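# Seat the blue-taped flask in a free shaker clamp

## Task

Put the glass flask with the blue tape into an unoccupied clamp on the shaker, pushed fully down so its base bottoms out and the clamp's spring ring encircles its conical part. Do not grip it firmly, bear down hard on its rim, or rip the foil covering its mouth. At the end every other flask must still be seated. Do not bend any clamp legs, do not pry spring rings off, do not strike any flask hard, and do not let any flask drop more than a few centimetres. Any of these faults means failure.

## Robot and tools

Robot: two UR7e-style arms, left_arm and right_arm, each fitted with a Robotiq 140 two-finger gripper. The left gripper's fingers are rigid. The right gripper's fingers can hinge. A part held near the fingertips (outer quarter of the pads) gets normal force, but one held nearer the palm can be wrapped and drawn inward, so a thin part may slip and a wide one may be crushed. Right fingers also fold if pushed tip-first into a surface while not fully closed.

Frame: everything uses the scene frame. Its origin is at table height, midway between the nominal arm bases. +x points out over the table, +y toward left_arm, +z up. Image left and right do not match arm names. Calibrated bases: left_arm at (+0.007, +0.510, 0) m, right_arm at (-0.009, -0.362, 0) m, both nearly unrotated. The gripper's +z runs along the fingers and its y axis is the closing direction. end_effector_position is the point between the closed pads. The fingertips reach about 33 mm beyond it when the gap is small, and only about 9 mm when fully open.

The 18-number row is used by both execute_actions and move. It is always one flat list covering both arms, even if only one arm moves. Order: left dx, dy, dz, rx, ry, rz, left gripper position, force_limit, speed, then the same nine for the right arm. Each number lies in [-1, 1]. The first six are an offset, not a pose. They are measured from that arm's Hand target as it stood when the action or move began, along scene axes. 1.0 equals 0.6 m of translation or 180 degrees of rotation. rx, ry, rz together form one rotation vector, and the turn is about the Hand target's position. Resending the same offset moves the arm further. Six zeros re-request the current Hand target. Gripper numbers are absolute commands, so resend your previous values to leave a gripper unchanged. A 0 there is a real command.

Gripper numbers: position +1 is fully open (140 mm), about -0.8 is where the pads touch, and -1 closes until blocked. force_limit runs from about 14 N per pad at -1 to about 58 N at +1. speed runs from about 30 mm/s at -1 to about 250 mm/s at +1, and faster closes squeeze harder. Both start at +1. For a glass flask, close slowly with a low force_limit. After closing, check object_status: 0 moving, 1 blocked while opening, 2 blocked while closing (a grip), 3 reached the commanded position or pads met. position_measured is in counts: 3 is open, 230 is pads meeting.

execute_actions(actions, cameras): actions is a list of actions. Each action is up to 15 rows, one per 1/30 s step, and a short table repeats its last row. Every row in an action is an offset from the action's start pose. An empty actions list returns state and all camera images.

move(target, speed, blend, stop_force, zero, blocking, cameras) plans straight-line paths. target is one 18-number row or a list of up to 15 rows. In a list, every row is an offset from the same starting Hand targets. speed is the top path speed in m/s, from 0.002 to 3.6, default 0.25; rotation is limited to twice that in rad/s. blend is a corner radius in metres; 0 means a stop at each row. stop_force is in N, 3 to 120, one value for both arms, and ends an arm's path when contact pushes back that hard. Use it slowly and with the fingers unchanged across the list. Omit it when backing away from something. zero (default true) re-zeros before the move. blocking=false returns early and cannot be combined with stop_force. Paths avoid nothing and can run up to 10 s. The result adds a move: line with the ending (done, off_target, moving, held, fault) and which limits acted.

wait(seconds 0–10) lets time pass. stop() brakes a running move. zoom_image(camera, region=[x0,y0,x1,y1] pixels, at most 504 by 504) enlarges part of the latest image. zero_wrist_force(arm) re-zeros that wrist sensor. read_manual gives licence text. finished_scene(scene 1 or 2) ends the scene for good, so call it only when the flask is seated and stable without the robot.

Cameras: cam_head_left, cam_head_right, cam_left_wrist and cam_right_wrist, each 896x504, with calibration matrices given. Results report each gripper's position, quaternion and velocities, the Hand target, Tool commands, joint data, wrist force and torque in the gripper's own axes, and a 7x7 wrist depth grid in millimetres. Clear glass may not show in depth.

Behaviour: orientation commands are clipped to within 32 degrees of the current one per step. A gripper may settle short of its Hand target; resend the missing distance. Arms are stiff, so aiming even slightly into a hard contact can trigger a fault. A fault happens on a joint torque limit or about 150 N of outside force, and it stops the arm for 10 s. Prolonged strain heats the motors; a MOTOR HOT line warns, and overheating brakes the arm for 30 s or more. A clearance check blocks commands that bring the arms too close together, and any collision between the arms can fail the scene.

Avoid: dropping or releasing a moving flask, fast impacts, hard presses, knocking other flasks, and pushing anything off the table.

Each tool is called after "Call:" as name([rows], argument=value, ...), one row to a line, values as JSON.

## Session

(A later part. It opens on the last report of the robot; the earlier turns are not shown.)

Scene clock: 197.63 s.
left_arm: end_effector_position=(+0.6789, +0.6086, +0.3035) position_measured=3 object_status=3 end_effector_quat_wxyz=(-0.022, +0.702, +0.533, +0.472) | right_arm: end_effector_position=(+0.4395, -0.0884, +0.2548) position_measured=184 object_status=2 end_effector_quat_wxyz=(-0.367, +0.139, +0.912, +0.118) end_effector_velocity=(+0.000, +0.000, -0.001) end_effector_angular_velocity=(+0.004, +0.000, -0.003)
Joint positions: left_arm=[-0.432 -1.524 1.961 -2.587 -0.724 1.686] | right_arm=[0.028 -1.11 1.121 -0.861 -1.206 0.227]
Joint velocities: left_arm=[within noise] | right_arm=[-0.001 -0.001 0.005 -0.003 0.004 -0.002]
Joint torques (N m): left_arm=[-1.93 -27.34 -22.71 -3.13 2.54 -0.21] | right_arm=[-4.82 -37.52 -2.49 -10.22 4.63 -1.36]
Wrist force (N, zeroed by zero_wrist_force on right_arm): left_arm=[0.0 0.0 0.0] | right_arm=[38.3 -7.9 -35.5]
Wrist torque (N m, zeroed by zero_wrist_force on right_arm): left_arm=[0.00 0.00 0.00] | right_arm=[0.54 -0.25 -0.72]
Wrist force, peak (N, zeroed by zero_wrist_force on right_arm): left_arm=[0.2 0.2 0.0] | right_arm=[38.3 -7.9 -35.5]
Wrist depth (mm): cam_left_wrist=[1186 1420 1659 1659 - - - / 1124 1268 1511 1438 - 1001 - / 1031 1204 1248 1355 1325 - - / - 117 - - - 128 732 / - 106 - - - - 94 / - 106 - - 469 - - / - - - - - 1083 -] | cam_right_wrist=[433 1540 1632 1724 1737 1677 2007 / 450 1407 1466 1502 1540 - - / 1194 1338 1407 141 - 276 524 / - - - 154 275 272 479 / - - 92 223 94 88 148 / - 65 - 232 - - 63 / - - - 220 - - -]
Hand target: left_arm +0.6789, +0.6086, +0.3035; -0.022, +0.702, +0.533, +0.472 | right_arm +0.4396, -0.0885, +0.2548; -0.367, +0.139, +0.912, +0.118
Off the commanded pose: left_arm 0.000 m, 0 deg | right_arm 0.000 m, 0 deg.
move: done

Call:
move(target=[0,0,0,0,0,0,1,1,1,-0.001,-0.0027,0,0,0,0,-0.98,-0.05,-1], speed=0.03)

Call:
move(target=[0,0,0,0,0,0,1,1,1,0.0023,0.0064,0,-0.0157,0.0057,0,-0.98,-0.05,-1], speed=0.05, cameras=["cam_head_left","cam_right_wrist"])

Call:
zoom_image(camera="cam_head_left", region=[460, 110, 530, 190])

Call:
zoom_image(camera="cam_right_wrist", region=[370, 130, 590, 420])

Scene clock: 199.80 s.
left_arm: end_effector_position=(+0.6789, +0.6086, +0.3035) position_measured=3 object_status=3 end_effector_quat_wxyz=(-0.022, +0.702, +0.533, +0.472) | right_arm: end_effector_position=(+0.4390, -0.0901, +0.2548) position_measured=184 object_status=2 end_effector_quat_wxyz=(-0.367, +0.139, +0.912, +0.118)
Joint positions: left_arm=[-0.432 -1.524 1.961 -2.587 -0.724 1.686] | right_arm=[0.025 -1.113 1.125 -0.862 -1.207 0.225]
Joint torques (N m): left_arm=[-1.87 -28.06 -23.1 -3.22 2.53 -0.38] | right_arm=[-10.67 -47.29 -10.42 -3.65 -7.66 -0.36]
Wrist force (N, zeroed by zero_wrist_force on right_arm): left_arm=[0.2 -0.1 0.1] | right_arm=[23.9 13.5 -15.9]
Wrist torque (N m, zeroed by zero_wrist_force on right_arm): left_arm=[-0.03 -0.04 0.00] | right_arm=[-0.32 -0.61 -0.98]
Wrist force, peak (N, zeroed by zero_wrist_force on right_arm): left_arm=[0.1 0.3 -0.1] | right_arm=[38.7 -8.6 -35.4]
Wrist depth (mm): cam_left_wrist=[1204 1379 1682 1296 1050 - - / 1135 1268 1520 1473 - - - / 1031 1168 1348 1530 1119 - - / 343 124 - 513 1168 128 841 / - 106 - 490 1310 - 94 / - - 386 - 509 - - / - - 364 - 472 - -] | cam_right_wrist=[430 1511 1654 1689 1724 680 1928 / 440 1449 1424 1511 1570 - 196 / 1183 706 1457 141 - 277 - / - - 418 159 276 276 - / - - 92 223 94 88 149 / - 65 - 213 - - 66 / - - - 218 - - -]
Hand target: left_arm +0.6789, +0.6086, +0.3035; -0.022, +0.702, +0.533, +0.472 | right_arm +0.4390, -0.0901, +0.2548; -0.367, +0.139, +0.912, +0.118
Off the commanded pose: left_arm 0.000 m, 0 deg | right_arm 0.000 m, 0 deg.
move: done

Scene clock: 200.63 s.
left_arm: end_effector_position=(+0.6789, +0.6086, +0.3035) position_measured=3 object_status=3 end_effector_quat_wxyz=(-0.022, +0.702, +0.533, +0.472) | right_arm: end_effector_position=(+0.4403, -0.0862, +0.2547) position_measured=184 object_status=2 end_effector_quat_wxyz=(-0.372, +0.149, +0.911, +0.094) end_effector_velocity=(+0.000, +0.000, +0.000) end_effector_angular_velocity=(+0.007, -0.002, -0.001)
Joint positions: left_arm=[-0.432 -1.524 1.961 -2.587 -0.724 1.686] | right_arm=[0.047 -1.088 1.084 -0.843 -1.229 0.276]
Joint velocities: left_arm=[within noise] | right_arm=[-0.002 -0.003 0.004 -0.002 0.004 -0.005]
Joint torques (N m): left_arm=[-1.7 -27.8 -23.58 -3.14 2.44 -0.47] | right_arm=[-12.46 -52.2 -4.98 -2.45 -1.98 -0.54]
Wrist force (N, zeroed by zero_wrist_force on right_arm): left_arm=[-0.1 0.0 -0.1] | right_arm=[14.6 15.5 -15.8]
Wrist torque (N m, zeroed by zero_wrist_force on right_arm): left_arm=[0.00 0.01 -0.01] | right_arm=[-0.25 -0.39 -0.82]
Wrist force, peak (N, zeroed by zero_wrist_force on right_arm): left_arm=[-0.2 -0.1 0.1] | right_arm=[31.7 4.0 -23.4]
Wrist depth (mm): cam_left_wrist=[1192 1395 1659 - - - 690 / 1119 1262 1501 1706 - 1001 748 / 1031 1180 1333 1420 - - 768 / - 117 439 539 - 127 - / - 106 443 496 - - 94 / - 345 - - - - - / - - 350 - 427 - -] | cam_right_wrist=[429 1550 1493 1677 1712 1883 1928 / 451 1415 1449 1530 1550 - 184 / 1269 629 1345 142 249 281 - / 398 387 409 158 272 272 - / - - 93 224 94 88 141 / - 65 - 229 - - 63 / - - - 219 - - -]
Hand target: left_arm +0.6789, +0.6086, +0.3035; -0.022, +0.702, +0.533, +0.472 | right_arm +0.4403, -0.0862, +0.2548; -0.372, +0.149, +0.911, +0.094
Off the commanded pose: left_arm 0.000 m, 0 deg | right_arm 0.000 m, 0 deg.
move: done
camera_calibration:
cam_right_wrist: T_world_to_cam=[[0.34896, 0.932929, 0.0887118, -0.0916235], [0.858719, -0.280416, -0.428916, -0.290445], [-0.375272, 0.225853, -0.898978, 0.56039], [0, 0, 0, 1]] pos_world=[0.491682, -0.122533, 0.38733]
Images, in order (width x height): cam_head_left 896x504, cam_right_wrist 896x504.

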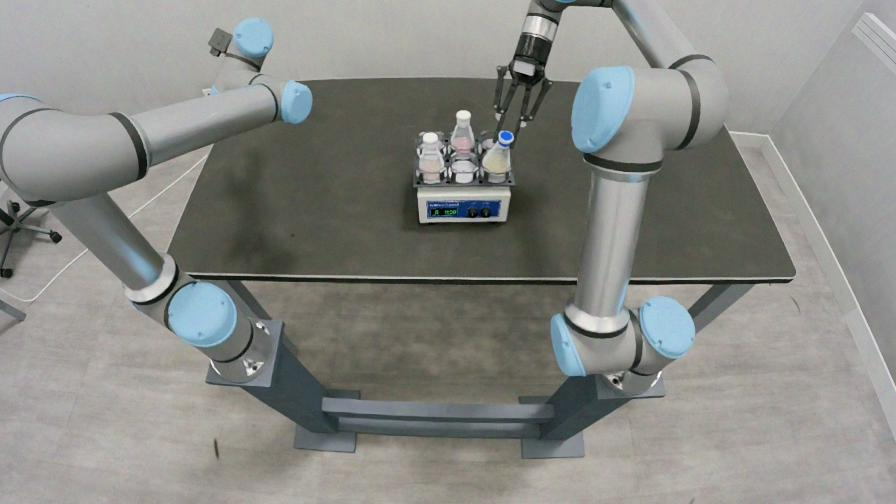

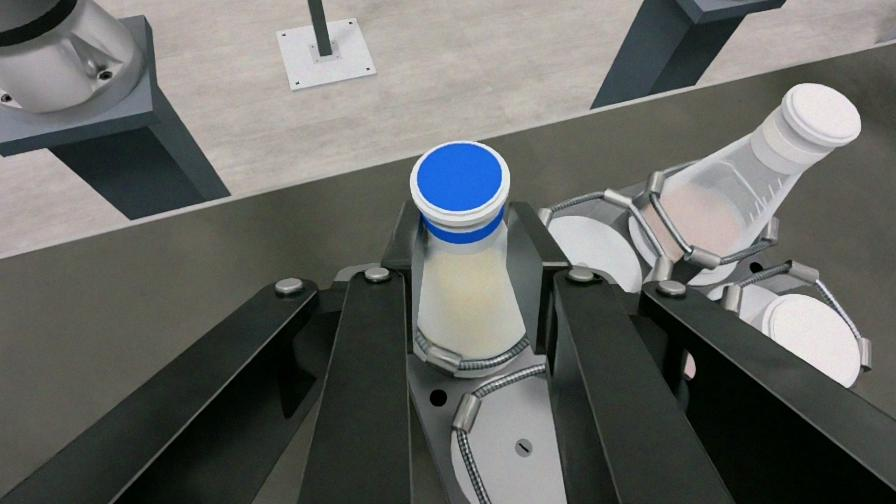

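Scaled by 6.300 from the camera's 896x504 image, which has a finer 1280x720 frame.

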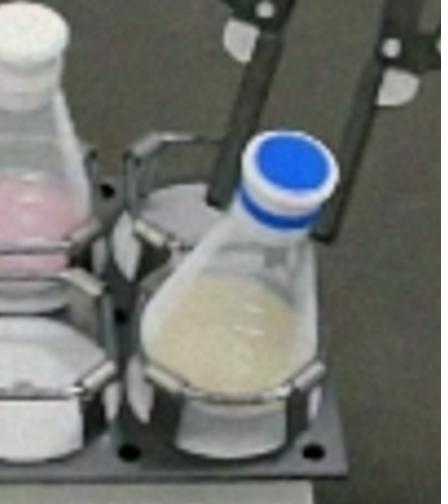

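Scaled by 1.738 from the camera's 896x504 image, which has a finer 1280x720 frame.

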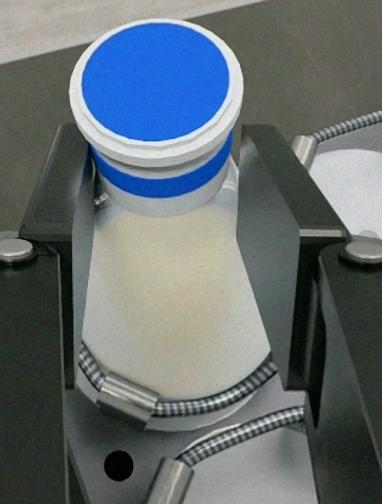

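Call:
move(target=[0,0,0,0,0,0,1,1,1,0.0031,0.0086,-0.0003,-0.0157,0.0057,0,-0.98,-0.05,-1], speed=0.05)

Call:
move(target=[0,0,0,0,0,0,1,1,1,0,0,-0.025,0,0,0,-0.98,-0.05,-1], speed=0.01, stop_force=22, zero=false)

Scene clock: 202.43 s.
left_arm: end_effector_position=(+0.6789, +0.6086, +0.3035) position_measured=3 object_status=3 end_effector_quat_wxyz=(-0.022, +0.702, +0.533, +0.472) | right_arm: end_effector_position=(+0.4422, -0.0810, +0.2545) position_measured=184 object_status=2 end_effector_quat_wxyz=(-0.376, +0.159, +0.910, +0.070) end_effector_velocity=(+0.000, +0.000, +0.000) end_effector_angular_velocity=(+0.006, -0.004, +0.000)
Joint positions: left_arm=[-0.432 -1.524 1.961 -2.587 -0.724 1.686] | right_arm=[0.07 -1.059 1.039 -0.82 -1.249 0.328]
Joint velocities: left_arm=[within noise] | right_arm=[-0.002 -0.003 0.003 -0.003 0.002 -0.005]
Joint torques (N m): left_arm=[-1.5 -28.45 -23.71 -3.14 2.46 -0.31] | right_arm=[-11.49 -56.83 -6.7 -3.81 0.33 -1.35]
Wrist force (N, zeroed by zero_wrist_force on right_arm): left_arm=[0.0 0.0 0.0] | right_arm=[15.4 8.9 -11.0]
Wrist torque (N m, zeroed by zero_wrist_force on right_arm): left_arm=[0.01 0.01 0.00] | right_arm=[0.20 -0.49 -0.47]
Wrist force, peak (N, zeroed by zero_wrist_force on right_arm): left_arm=[0.3 0.0 0.1] | right_arm=[31.4 -8.2 -26.9]
Wrist depth (mm): cam_left_wrist=[1192 1379 1636 - - 878 - / 1124 1289 1511 1647 - - 741 / 1040 1186 1395 572 - - - / 348 124 448 552 1223 128 - / - 106 419 - 1229 127 94 / - 335 - - 498 - - / - - - - - - -] | cam_right_wrist=[424 1632 1689 1666 1677 - 1774 / 448 1511 1511 1550 1391 - 182 / 1309 593 1493 142 256 273 444 / 1183 - - 158 266 262 247 / 386 - 93 223 94 88 136 / - 65 - 230 - - 66 / - - - 219 - - -]
Hand target: left_arm +0.6789, +0.6086, +0.3035; -0.022, +0.702, +0.533, +0.472 | right_arm +0.4422, -0.0811, +0.2547; -0.376, +0.159, +0.910, +0.071
Off the commanded pose: left_arm 0.000 m, 0 deg | right_arm 0.000 m, 0 deg.
move: done

Scene clock: 203.23 s.
left_arm: end_effector_position=(+0.6789, +0.6086, +0.3035) position_measured=3 object_status=3 end_effector_quat_wxyz=(-0.022, +0.702, +0.533, +0.472) | right_arm: end_effector_position=(+0.4422, -0.0811, +0.2545) position_measured=184 object_status=2 end_effector_quat_wxyz=(-0.376, +0.159, +0.910, +0.070)
Joint positions: left_arm=[-0.432 -1.524 1.961 -2.587 -0.724 1.686] | right_arm=[0.07 -1.059 1.039 -0.821 -1.249 0.328]
Joint torques (N m): left_arm=[-1.77 -27.43 -22.4 -3.09 2.5 -0.47] | right_arm=[2.71 -27.07 -24.85 -1.12 -5.57 -1.18]
Wrist force (N, zeroed by zero_wrist_force on right_arm): left_arm=[0.1 0.0 0.0] | right_arm=[15.4 9.3 -9.3]
Wrist torque (N m, zeroed by zero_wrist_force on right_arm): left_arm=[0.01 -0.01 0.00] | right_arm=[0.36 -0.47 -0.44]
Wrist force, peak (N, zeroed by zero_wrist_force on right_arm): left_arm=[-0.2 0.2 -0.1] | right_arm=[21.0 8.7 -17.3]
Wrist depth (mm): cam_left_wrist=[1204 1387 1581 - - 923 758 / 1108 1248 1511 1719 - 945 688 / 1031 1180 1180 577 895 912 - / 344 124 468 - - 127 - / - 106 - - - - 94 / - - 416 - - - - / - - 359 - - - -] | cam_right_wrist=[426 1700 1611 1611 1689 639 1827 / 449 1511 1493 1493 1560 - 180 / 1353 634 1376 142 249 272 451 / 1275 416 - 158 265 263 242 / 406 - 93 223 94 87 136 / - 65 - 230 - - 66 / - - - 217 - - -]
Hand target: left_arm +0.6789, +0.6086, +0.3035; -0.022, +0.702, +0.533, +0.472 | right_arm +0.4422, -0.0810, +0.2545; -0.376, +0.159, +0.910, +0.070 (not the last commanded pose)
Off the commanded pose: left_arm 0.000 m, 0 deg | right_arm 0.015 m, 0 deg.
move: contact (right_arm)

Call:
move([
  [0,0,0,0,0,0,1,1,1,0.001,0.0036,0.0005,0,0,0,-0.98,-0.05,-1],
  [0,0,0,0,0,0,1,1,1,0.001,0.0036,-0.02,0,0,0,-0.98,-0.05,-1],
], speed=0.01, stop_force=32, zero=false, cameras=["cam_head_left","cam_right_wrist"])

Call:
zoom_image(camera="cam_head_left", region=[460, 110, 530, 190])

Call:
zoom_image(camera="cam_right_wrist", region=[370, 130, 590, 420])

Scene clock: 206.43 s.
left_arm: end_effector_position=(+0.6789, +0.6086, +0.3035) position_measured=3 object_status=3 end_effector_quat_wxyz=(-0.022, +0.702, +0.533, +0.472) | right_arm: end_effector_position=(+0.4428, -0.0789, +0.2443) position_measured=184 object_status=2 end_effector_quat_wxyz=(-0.376, +0.159, +0.910, +0.070)
Joint positions: left_arm=[-0.432 -1.524 1.961 -2.587 -0.724 1.686] | right_arm=[0.073 -1.056 1.061 -0.846 -1.247 0.33]
Joint torques (N m): left_arm=[-1.97 -28.07 -22.98 -3.01 2.64 -0.57] | right_arm=[-4.82 -24.53 -22.53 -0.97 -1.43 -1.81]
Wrist force (N, zeroed by zero_wrist_force on right_arm): left_arm=[-0.1 0.0 0.1] | right_arm=[14.6 7.5 -18.3]
Wrist torque (N m, zeroed by zero_wrist_force on right_arm): left_arm=[-0.01 0.01 0.00] | right_arm=[1.23 -0.03 0.00]
Wrist force, peak (N, zeroed by zero_wrist_force on right_arm): left_arm=[-0.1 0.1 -0.3] | right_arm=[25.2 8.6 -31.4]
Wrist depth (mm): cam_left_wrist=[1192 1387 1603 - 1192 885 - / 1108 1268 1501 1412 1054 872 - / 1045 1180 1412 - 1180 - - / - 117 443 533 - 128 - / - 106 419 517 - - 94 / - 333 - - - - - / - - - 420 - - -] | cam_right_wrist=[427 1632 1689 1632 1677 - 1712 / 446 1457 1502 1449 1466 490 171 / 1309 608 1302 144 271 264 - / 1269 - 117 161 254 253 229 / - - 92 225 94 87 127 / - 65 - 223 - - 66 / - - - 209 - - -]
Hand target: left_arm +0.6789, +0.6086, +0.3035; -0.022, +0.702, +0.533, +0.472 | right_arm +0.4428, -0.0789, +0.2443; -0.376, +0.159, +0.910, +0.070 (not the last commanded pose)
Off the commanded pose: left_arm 0.000 m, 0 deg | right_arm 0.002 m, 0 deg.
move: contact (right_arm); path passed 1 of 2 targets
camera_calibration:
cam_right_wrist: T_world_to_cam=[[0.35019, 0.935964, 0.0365985, -0.0859832], [0.851074, -0.301623, -0.429764, -0.292987], [-0.391204, 0.181647, -0.902199, 0.554579], [0, 0, 0, 1]] pos_world=[0.496418, -0.108632, 0.377573]
Images, in order (width x height): cam_head_left 896x504, cam_right_wrist 896x504.

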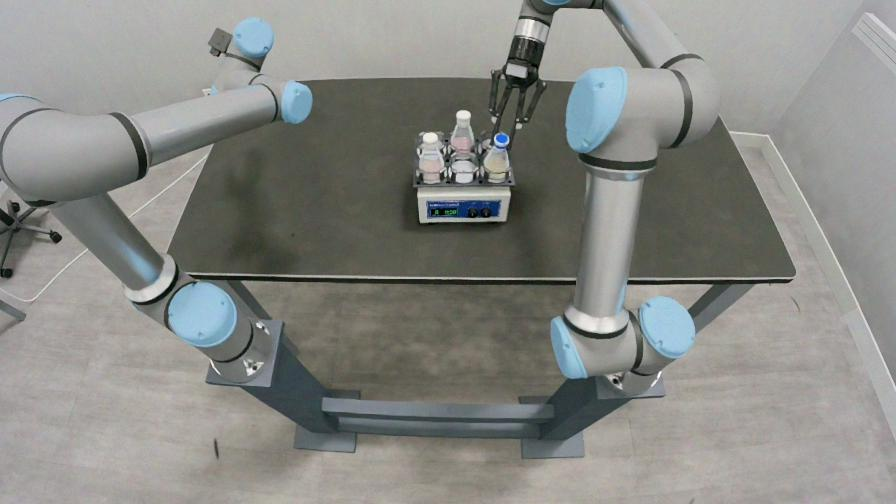

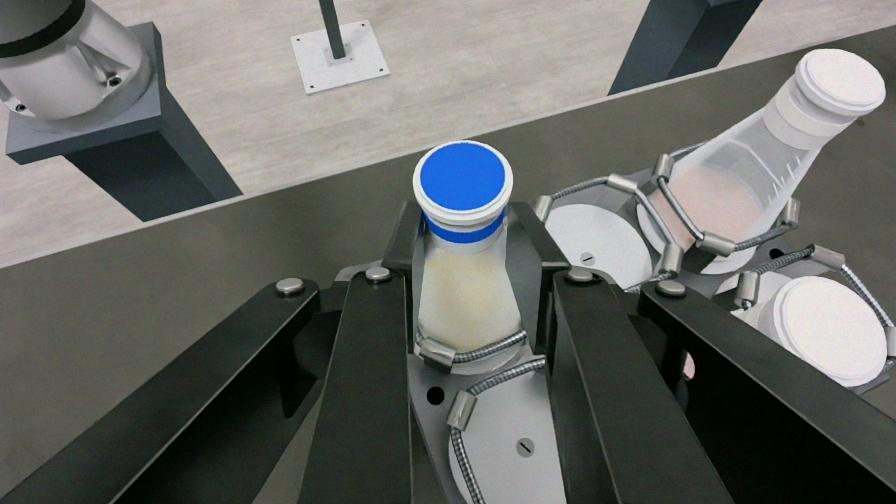

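Scaled by 6.300 from the camera's 896x504 image, which has a finer 1280x720 frame.

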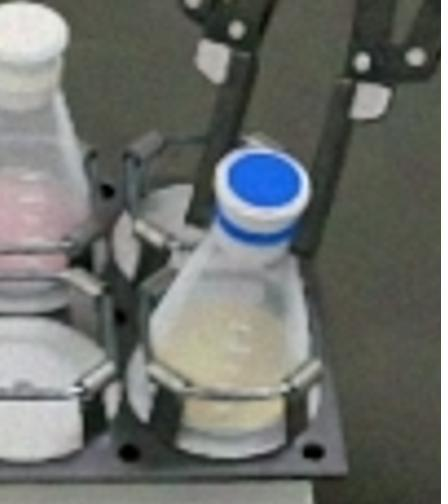

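Scaled by 1.738 from the camera's 896x504 image, which has a finer 1280x720 frame.

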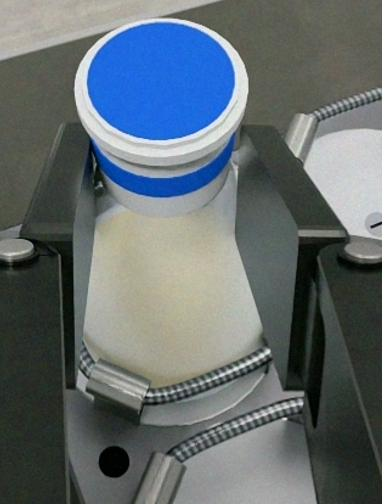

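Call:
move([
  [0,0,0,0,0,0,1,1,1,0.0009,0.0022,0.001,0,0,0,-0.98,-0.05,-1],
  [0,0,0,0,0,0,1,1,1,0.0009,0.0022,-0.01,0,0,0,-0.98,-0.05,-1],
], speed=0.008, stop_force=24, zero=false)

Scene clock: 208.23 s.
left_arm: end_effector_position=(+0.6789, +0.6086, +0.3035) position_measured=3 object_status=3 end_effector_quat_wxyz=(-0.022, +0.702, +0.533, +0.472) | right_arm: end_effector_position=(+0.4433, -0.0775, +0.2443) position_measured=184 object_status=2 end_effector_quat_wxyz=(-0.376, +0.159, +0.910, +0.070)
Joint positions: left_arm=[-0.432 -1.524 1.961 -2.587 -0.724 1.686] | right_arm=[0.075 -1.053 1.057 -0.845 -1.246 0.332]
Joint torques (N m): left_arm=[-1.53 -28.06 -22.94 -3.15 2.49 -0.44] | right_arm=[13.35 -33.06 -25.17 -1.03 -2.42 1.29]
Wrist force (N, zeroed by zero_wrist_force on right_arm): left_arm=[-0.1 -0.1 0.1] | right_arm=[10.1 4.0 -13.0]
Wrist torque (N m, zeroed by zero_wrist_force on right_arm): left_arm=[-0.01 0.01 0.00] | right_arm=[1.42 0.03 0.08]
Wrist force, peak (N, zeroed by zero_wrist_force on right_arm): left_arm=[0.2 0.3 0.1] | right_arm=[21.8 4.3 -27.4]
Wrist depth (mm): cam_left_wrist=[1223 1379 1647 - - 866 723 / 1129 1289 1520 1647 1108 949 - / 1045 1168 1296 - 1114 1036 - / - 124 439 - 1129 128 788 / - 106 - - - - 94 / - - 390 - 497 - - / - 321 - - 529 1146 -] | cam_right_wrist=[426 1689 1600 1632 1689 - 1855 / 449 1449 1484 1530 1600 - 171 / 1338 671 1368 142 246 268 - / 1353 - 409 158 254 249 232 / 378 - 92 225 94 88 126 / - 65 - 221 - - 66 / - - - 208 - - -]
Hand target: left_arm +0.6789, +0.6086, +0.3035; -0.022, +0.702, +0.533, +0.472 | right_arm +0.4433, -0.0775, +0.2443; -0.376, +0.159, +0.910, +0.070 (not the last commanded pose)
Off the commanded pose: left_arm 0.000 m, 0 deg | right_arm 0.006 m, 0 deg.
move: contact (right_arm); path passed 1 of 2 targets

Call:
move(target=[0,0,0,0,0,0,1,1,1,0.0004,0.0011,0.0007,0,0,0,-0.98,-0.05,-1], speed=0.02)

Call:
move(target=[0,0,0,0,0,0,1,1,1,0,0,0,0,0,0,-0.2,-0.05,-1], cameras=["cam_head_left","cam_right_wrist"])

Call:
zoom_image(camera="cam_right_wrist", region=[370, 130, 590, 420])

Scene clock: 209.93 s.
left_arm: end_effector_position=(+0.6789, +0.6086, +0.3035) position_measured=3 object_status=3 end_effector_quat_wxyz=(-0.022, +0.702, +0.533, +0.472) | right_arm: end_effector_position=(+0.4436, -0.0768, +0.2447) position_measured=184 object_status=2 end_effector_quat_wxyz=(-0.376, +0.159, +0.910, +0.070)
Joint positions: left_arm=[-0.432 -1.524 1.961 -2.587 -0.724 1.686] | right_arm=[0.076 -1.052 1.054 -0.844 -1.245 0.333]
Joint torques (N m): left_arm=[-1.64 -27.44 -23.83 -3.1 2.57 -0.44] | right_arm=[11.01 -38.38 -26.78 -0.16 4.64 1.13]
Wrist force (N, zeroed by zero_wrist_force on right_arm): left_arm=[-0.3 -0.1 0.1] | right_arm=[1.0 2.1 -1.3]
Wrist torque (N m, zeroed by zero_wrist_force on right_arm): left_arm=[-0.02 0.07 0.00] | right_arm=[1.36 0.13 0.09]
Wrist force, peak (N, zeroed by zero_wrist_force on right_arm): left_arm=[0.3 0.1 -0.1] | right_arm=[10.4 4.1 -13.4]
Wrist depth (mm): cam_left_wrist=[1223 1371 1659 1395 - - - / 1140 1268 1501 1492 1180 - - / 1045 1186 1325 1520 - - - / 348 117 487 537 - 127 - / - 106 436 483 559 127 94 / - 329 - 468 522 1140 - / - - - - 518 - -] | cam_right_wrist=[425 1600 1600 1632 1700 1724 1654 / 448 1457 1493 1511 1622 - 171 / 1324 617 1415 142 253 266 - / 1376 - - 156 253 252 230 / - - 92 226 94 87 126 / - 65 - 222 - - 66 / - - - 208 - - -]
Hand target: left_arm +0.6789, +0.6086, +0.3035; -0.022, +0.702, +0.533, +0.472 | right_arm +0.4436, -0.0769, +0.2448; -0.376, +0.159, +0.910, +0.070
Off the commanded pose: left_arm 0.000 m, 0 deg | right_arm 0.000 m, 0 deg.
move: done

Scene clock: 210.80 s.
left_arm: end_effector_position=(+0.6789, +0.6086, +0.3035) position_measured=3 object_status=3 end_effector_quat_wxyz=(-0.022, +0.702, +0.533, +0.472) | right_arm: end_effector_position=(+0.4436, -0.0768, +0.2447) position_measured=154 object_status=0 end_effector_quat_wxyz=(-0.376, +0.159, +0.910, +0.070)
Joint positions: left_arm=[-0.432 -1.524 1.961 -2.587 -0.724 1.686] | right_arm=[0.076 -1.052 1.054 -0.844 -1.245 0.333]
Joint torques (N m): left_arm=[-1.74 -28.63 -22.43 -3.05 2.53 -0.43] | right_arm=[2.07 -52.91 -15.9 -0.47 -1.74 0.12]
Wrist force (N, zeroed by zero_wrist_force on right_arm): left_arm=[0.0 -0.2 -0.2] | right_arm=[-0.2 4.7 -0.7]
Wrist torque (N m, zeroed by zero_wrist_force on right_arm): left_arm=[-0.03 0.01 0.00] | right_arm=[1.00 0.17 -0.07]
Wrist force, peak (N, zeroed by zero_wrist_force on right_arm): left_arm=[0.2 -0.1 -0.2] | right_arm=[-0.1 5.1 -0.5]
Wrist depth (mm): cam_left_wrist=[1235 1371 1670 - 1325 863 744 / 1135 1255 1511 1540 1275 902 - / 1045 1204 1455 - 1210 934 - / - 117 - 565 - 128 755 / - 106 - - - 127 94 / - 337 - - 1135 1093 - / - 320 358 396 474 - -] | cam_right_wrist=[429 1611 1677 1580 1677 - 1737 / 454 1457 1493 1502 1540 - 170 / 1338 617 1440 142 241 266 - / 1324 - 124 148 155 254 240 / - - 93 229 113 92 126 / - 71 - 222 - - - / - - - 212 - - -]
Hand target: left_arm +0.6789, +0.6086, +0.3035; -0.022, +0.702, +0.533, +0.472 | right_arm +0.4436, -0.0769, +0.2448; -0.376, +0.159, +0.910, +0.070
Off the commanded pose: left_arm 0.000 m, 0 deg | right_arm 0.000 m, 0 deg.
move: done
camera_calibration:
cam_right_wrist: T_world_to_cam=[[0.350269, 0.93594, 0.0364486, -0.0881703], [0.850909, -0.3017, -0.430036, -0.292803], [-0.391491, 0.181643, -0.902076, 0.555024], [0, 0, 0, 1]] pos_world=[0.497319, -0.106632, 0.377972]
Images, in order (width x height): cam_head_left 896x504, cam_right_wrist 896x504.

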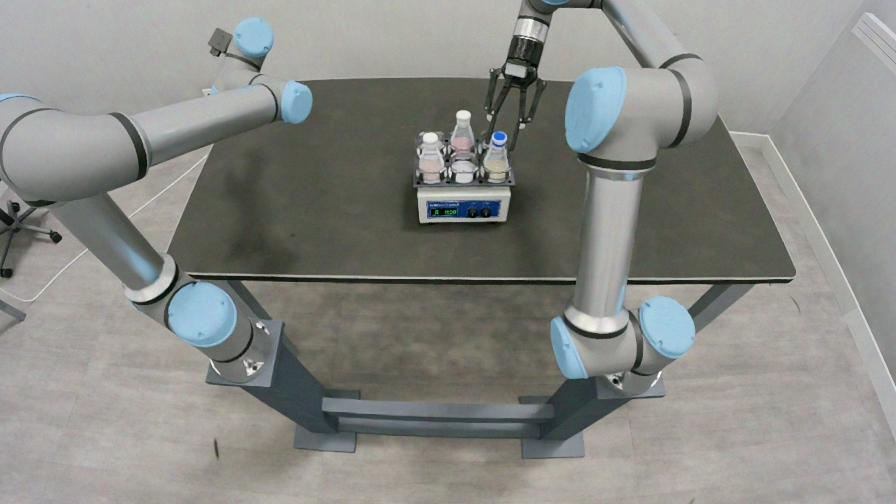

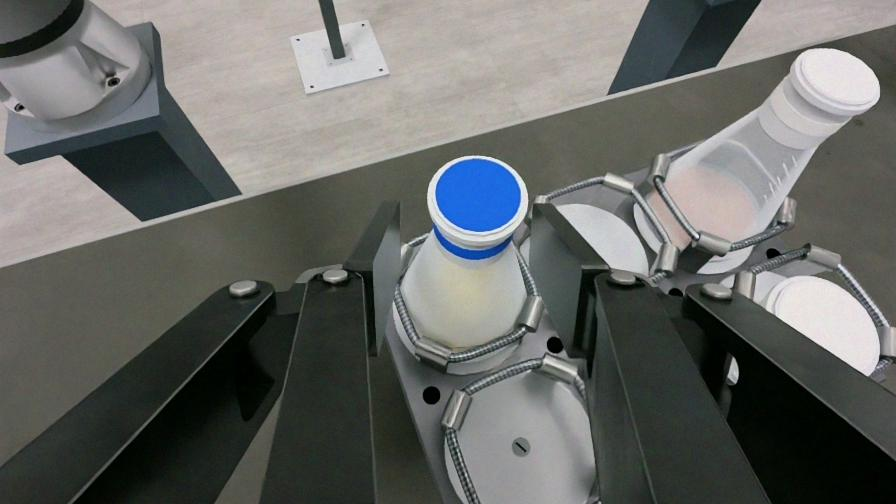

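Scaled by 1.738 from the camera's 896x504 image, which has a finer 1280x720 frame.

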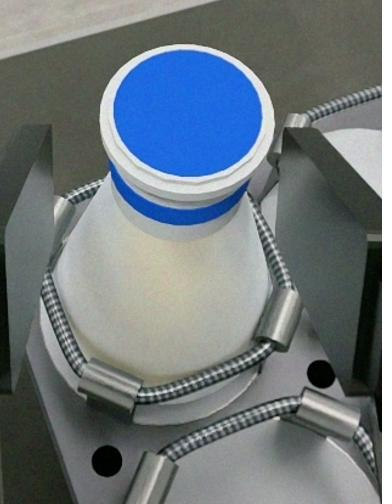

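Call:
move(target=[0,0,0,0,0,0,1,1,1,0.166,-0.0605,0.177,0,0,0,-0.2,-0.05,-1], speed=0.12, cameras=["cam_head_left","cam_right_wrist"])

Call:
zoom_image(camera="cam_head_left", region=[400, 90, 530, 200])

Call:
zoom_image(camera="cam_right_wrist", region=[330, 150, 730, 420])

Scene clock: 213.67 s.
left_arm: end_effector_position=(+0.6789, +0.6086, +0.3035) position_measured=3 object_status=3 end_effector_quat_wxyz=(-0.022, +0.702, +0.533, +0.472) | right_arm: end_effector_position=(+0.5417, -0.1134, +0.3499) position_measured=154 object_status=3 end_effector_quat_wxyz=(-0.343, +0.175, +0.918, +0.100)
Joint positions: left_arm=[-0.432 -1.524 1.961 -2.587 -0.724 1.686] | right_arm=[-0.007 -0.646 0.035 -0.294 -1.245 0.292]
Joint torques (N m): left_arm=[-1.27 -27.69 -23.16 -3.02 2.58 -0.49] | right_arm=[-0.78 -63.18 -10.71 -2.59 0.15 -0.1]
Wrist force (N, zeroed by zero_wrist_force on right_arm): left_arm=[0.1 0.0 -0.1] | right_arm=[0.0 4.7 -1.0]
Wrist torque (N m, zeroed by zero_wrist_force on right_arm): left_arm=[0.01 -0.01 -0.01] | right_arm=[0.99 0.12 -0.07]
Wrist force, peak (N, zeroed by zero_wrist_force on right_arm): left_arm=[0.3 0.1 -0.1] | right_arm=[-0.9 5.4 -0.3]
Wrist depth (mm): cam_left_wrist=[1198 1395 1659 - 1014 - - / 1129 1268 1530 1520 - - 763 / 1103 1192 1438 624 - - - / - 117 429 - - 128 - / - 106 - - - 127 94 / - - 368 - - 1098 - / - - 364 - - 1078 -] | cam_right_wrist=[501 1580 1590 1666 1689 1700 - / 615 1502 1521 1560 413 - - / 1376 - - 370 382 - - / - 470 - 361 155 - 555 / - - 93 349 111 92 78 / - 71 - 453 - - - / - - - - - - -]
Hand target: left_arm +0.6789, +0.6086, +0.3035; -0.022, +0.702, +0.533, +0.472 | right_arm +0.5432, -0.1132, +0.3510; -0.376, +0.159, +0.910, +0.070
Off the commanded pose: left_arm 0.000 m, 0 deg | right_arm 0.002 m, 6 deg.
elbow stopped short (right arm): the move would have taken joint 3 (elbow) straighter than the controller allows.
move: off_target (right_arm)
camera_calibration:
cam_right_wrist: T_world_to_cam=[[0.395299, 0.913991, 0.091433, -0.138276], [0.863723, -0.335981, -0.375632, -0.371939], [-0.312604, 0.22746, -0.922248, 0.664554], [0, 0, 0, 1]] pos_world=[0.583655, -0.14974, 0.485815]
Images, in order (width x height): cam_head_left 896x504, cam_right_wrist 896x504.

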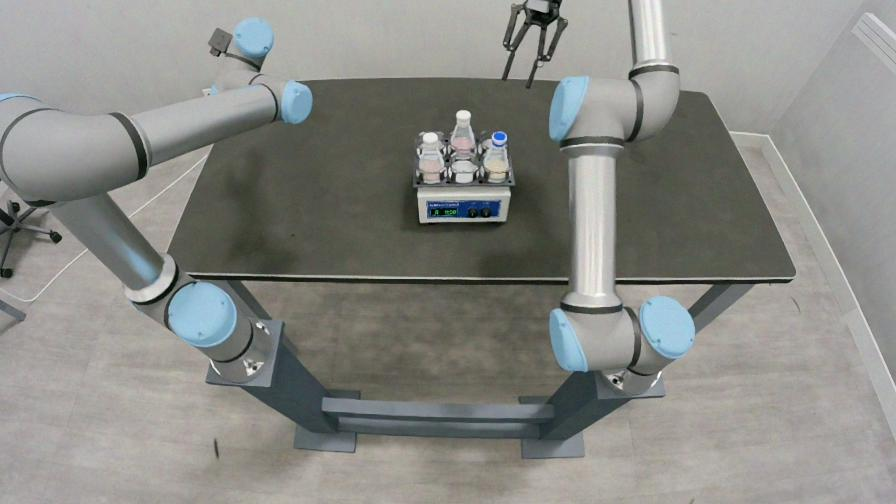

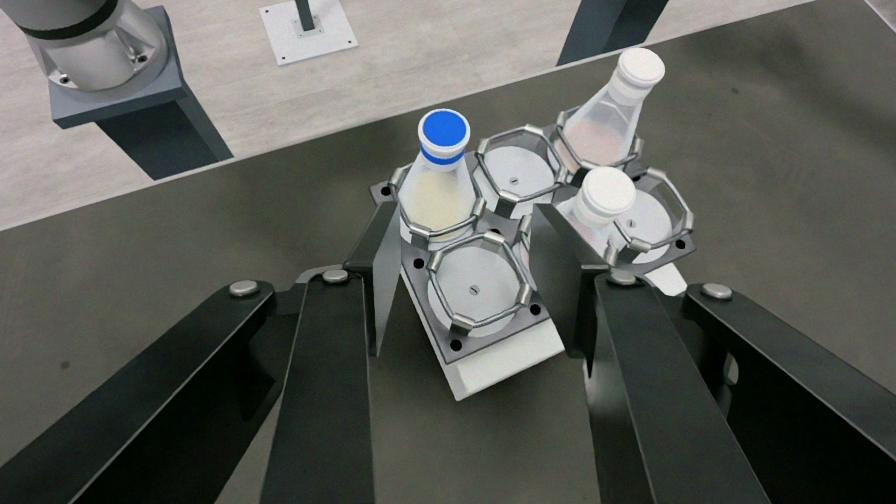

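Scaled by 3.877 from the camera's 896x504 image, which has a finer 1280x720 frame.

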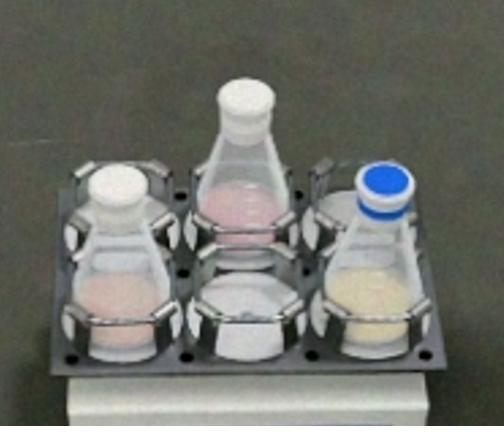

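Scaled by 1.260 from the camera's 896x504 image, which has a finer 1280x720 frame.

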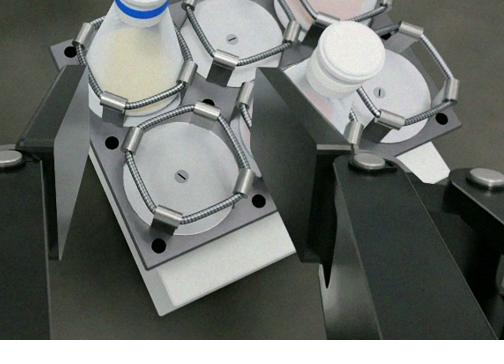

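All flasks seated.

Call:
finished_scene(scene=2)

The scene is finished: the task was done.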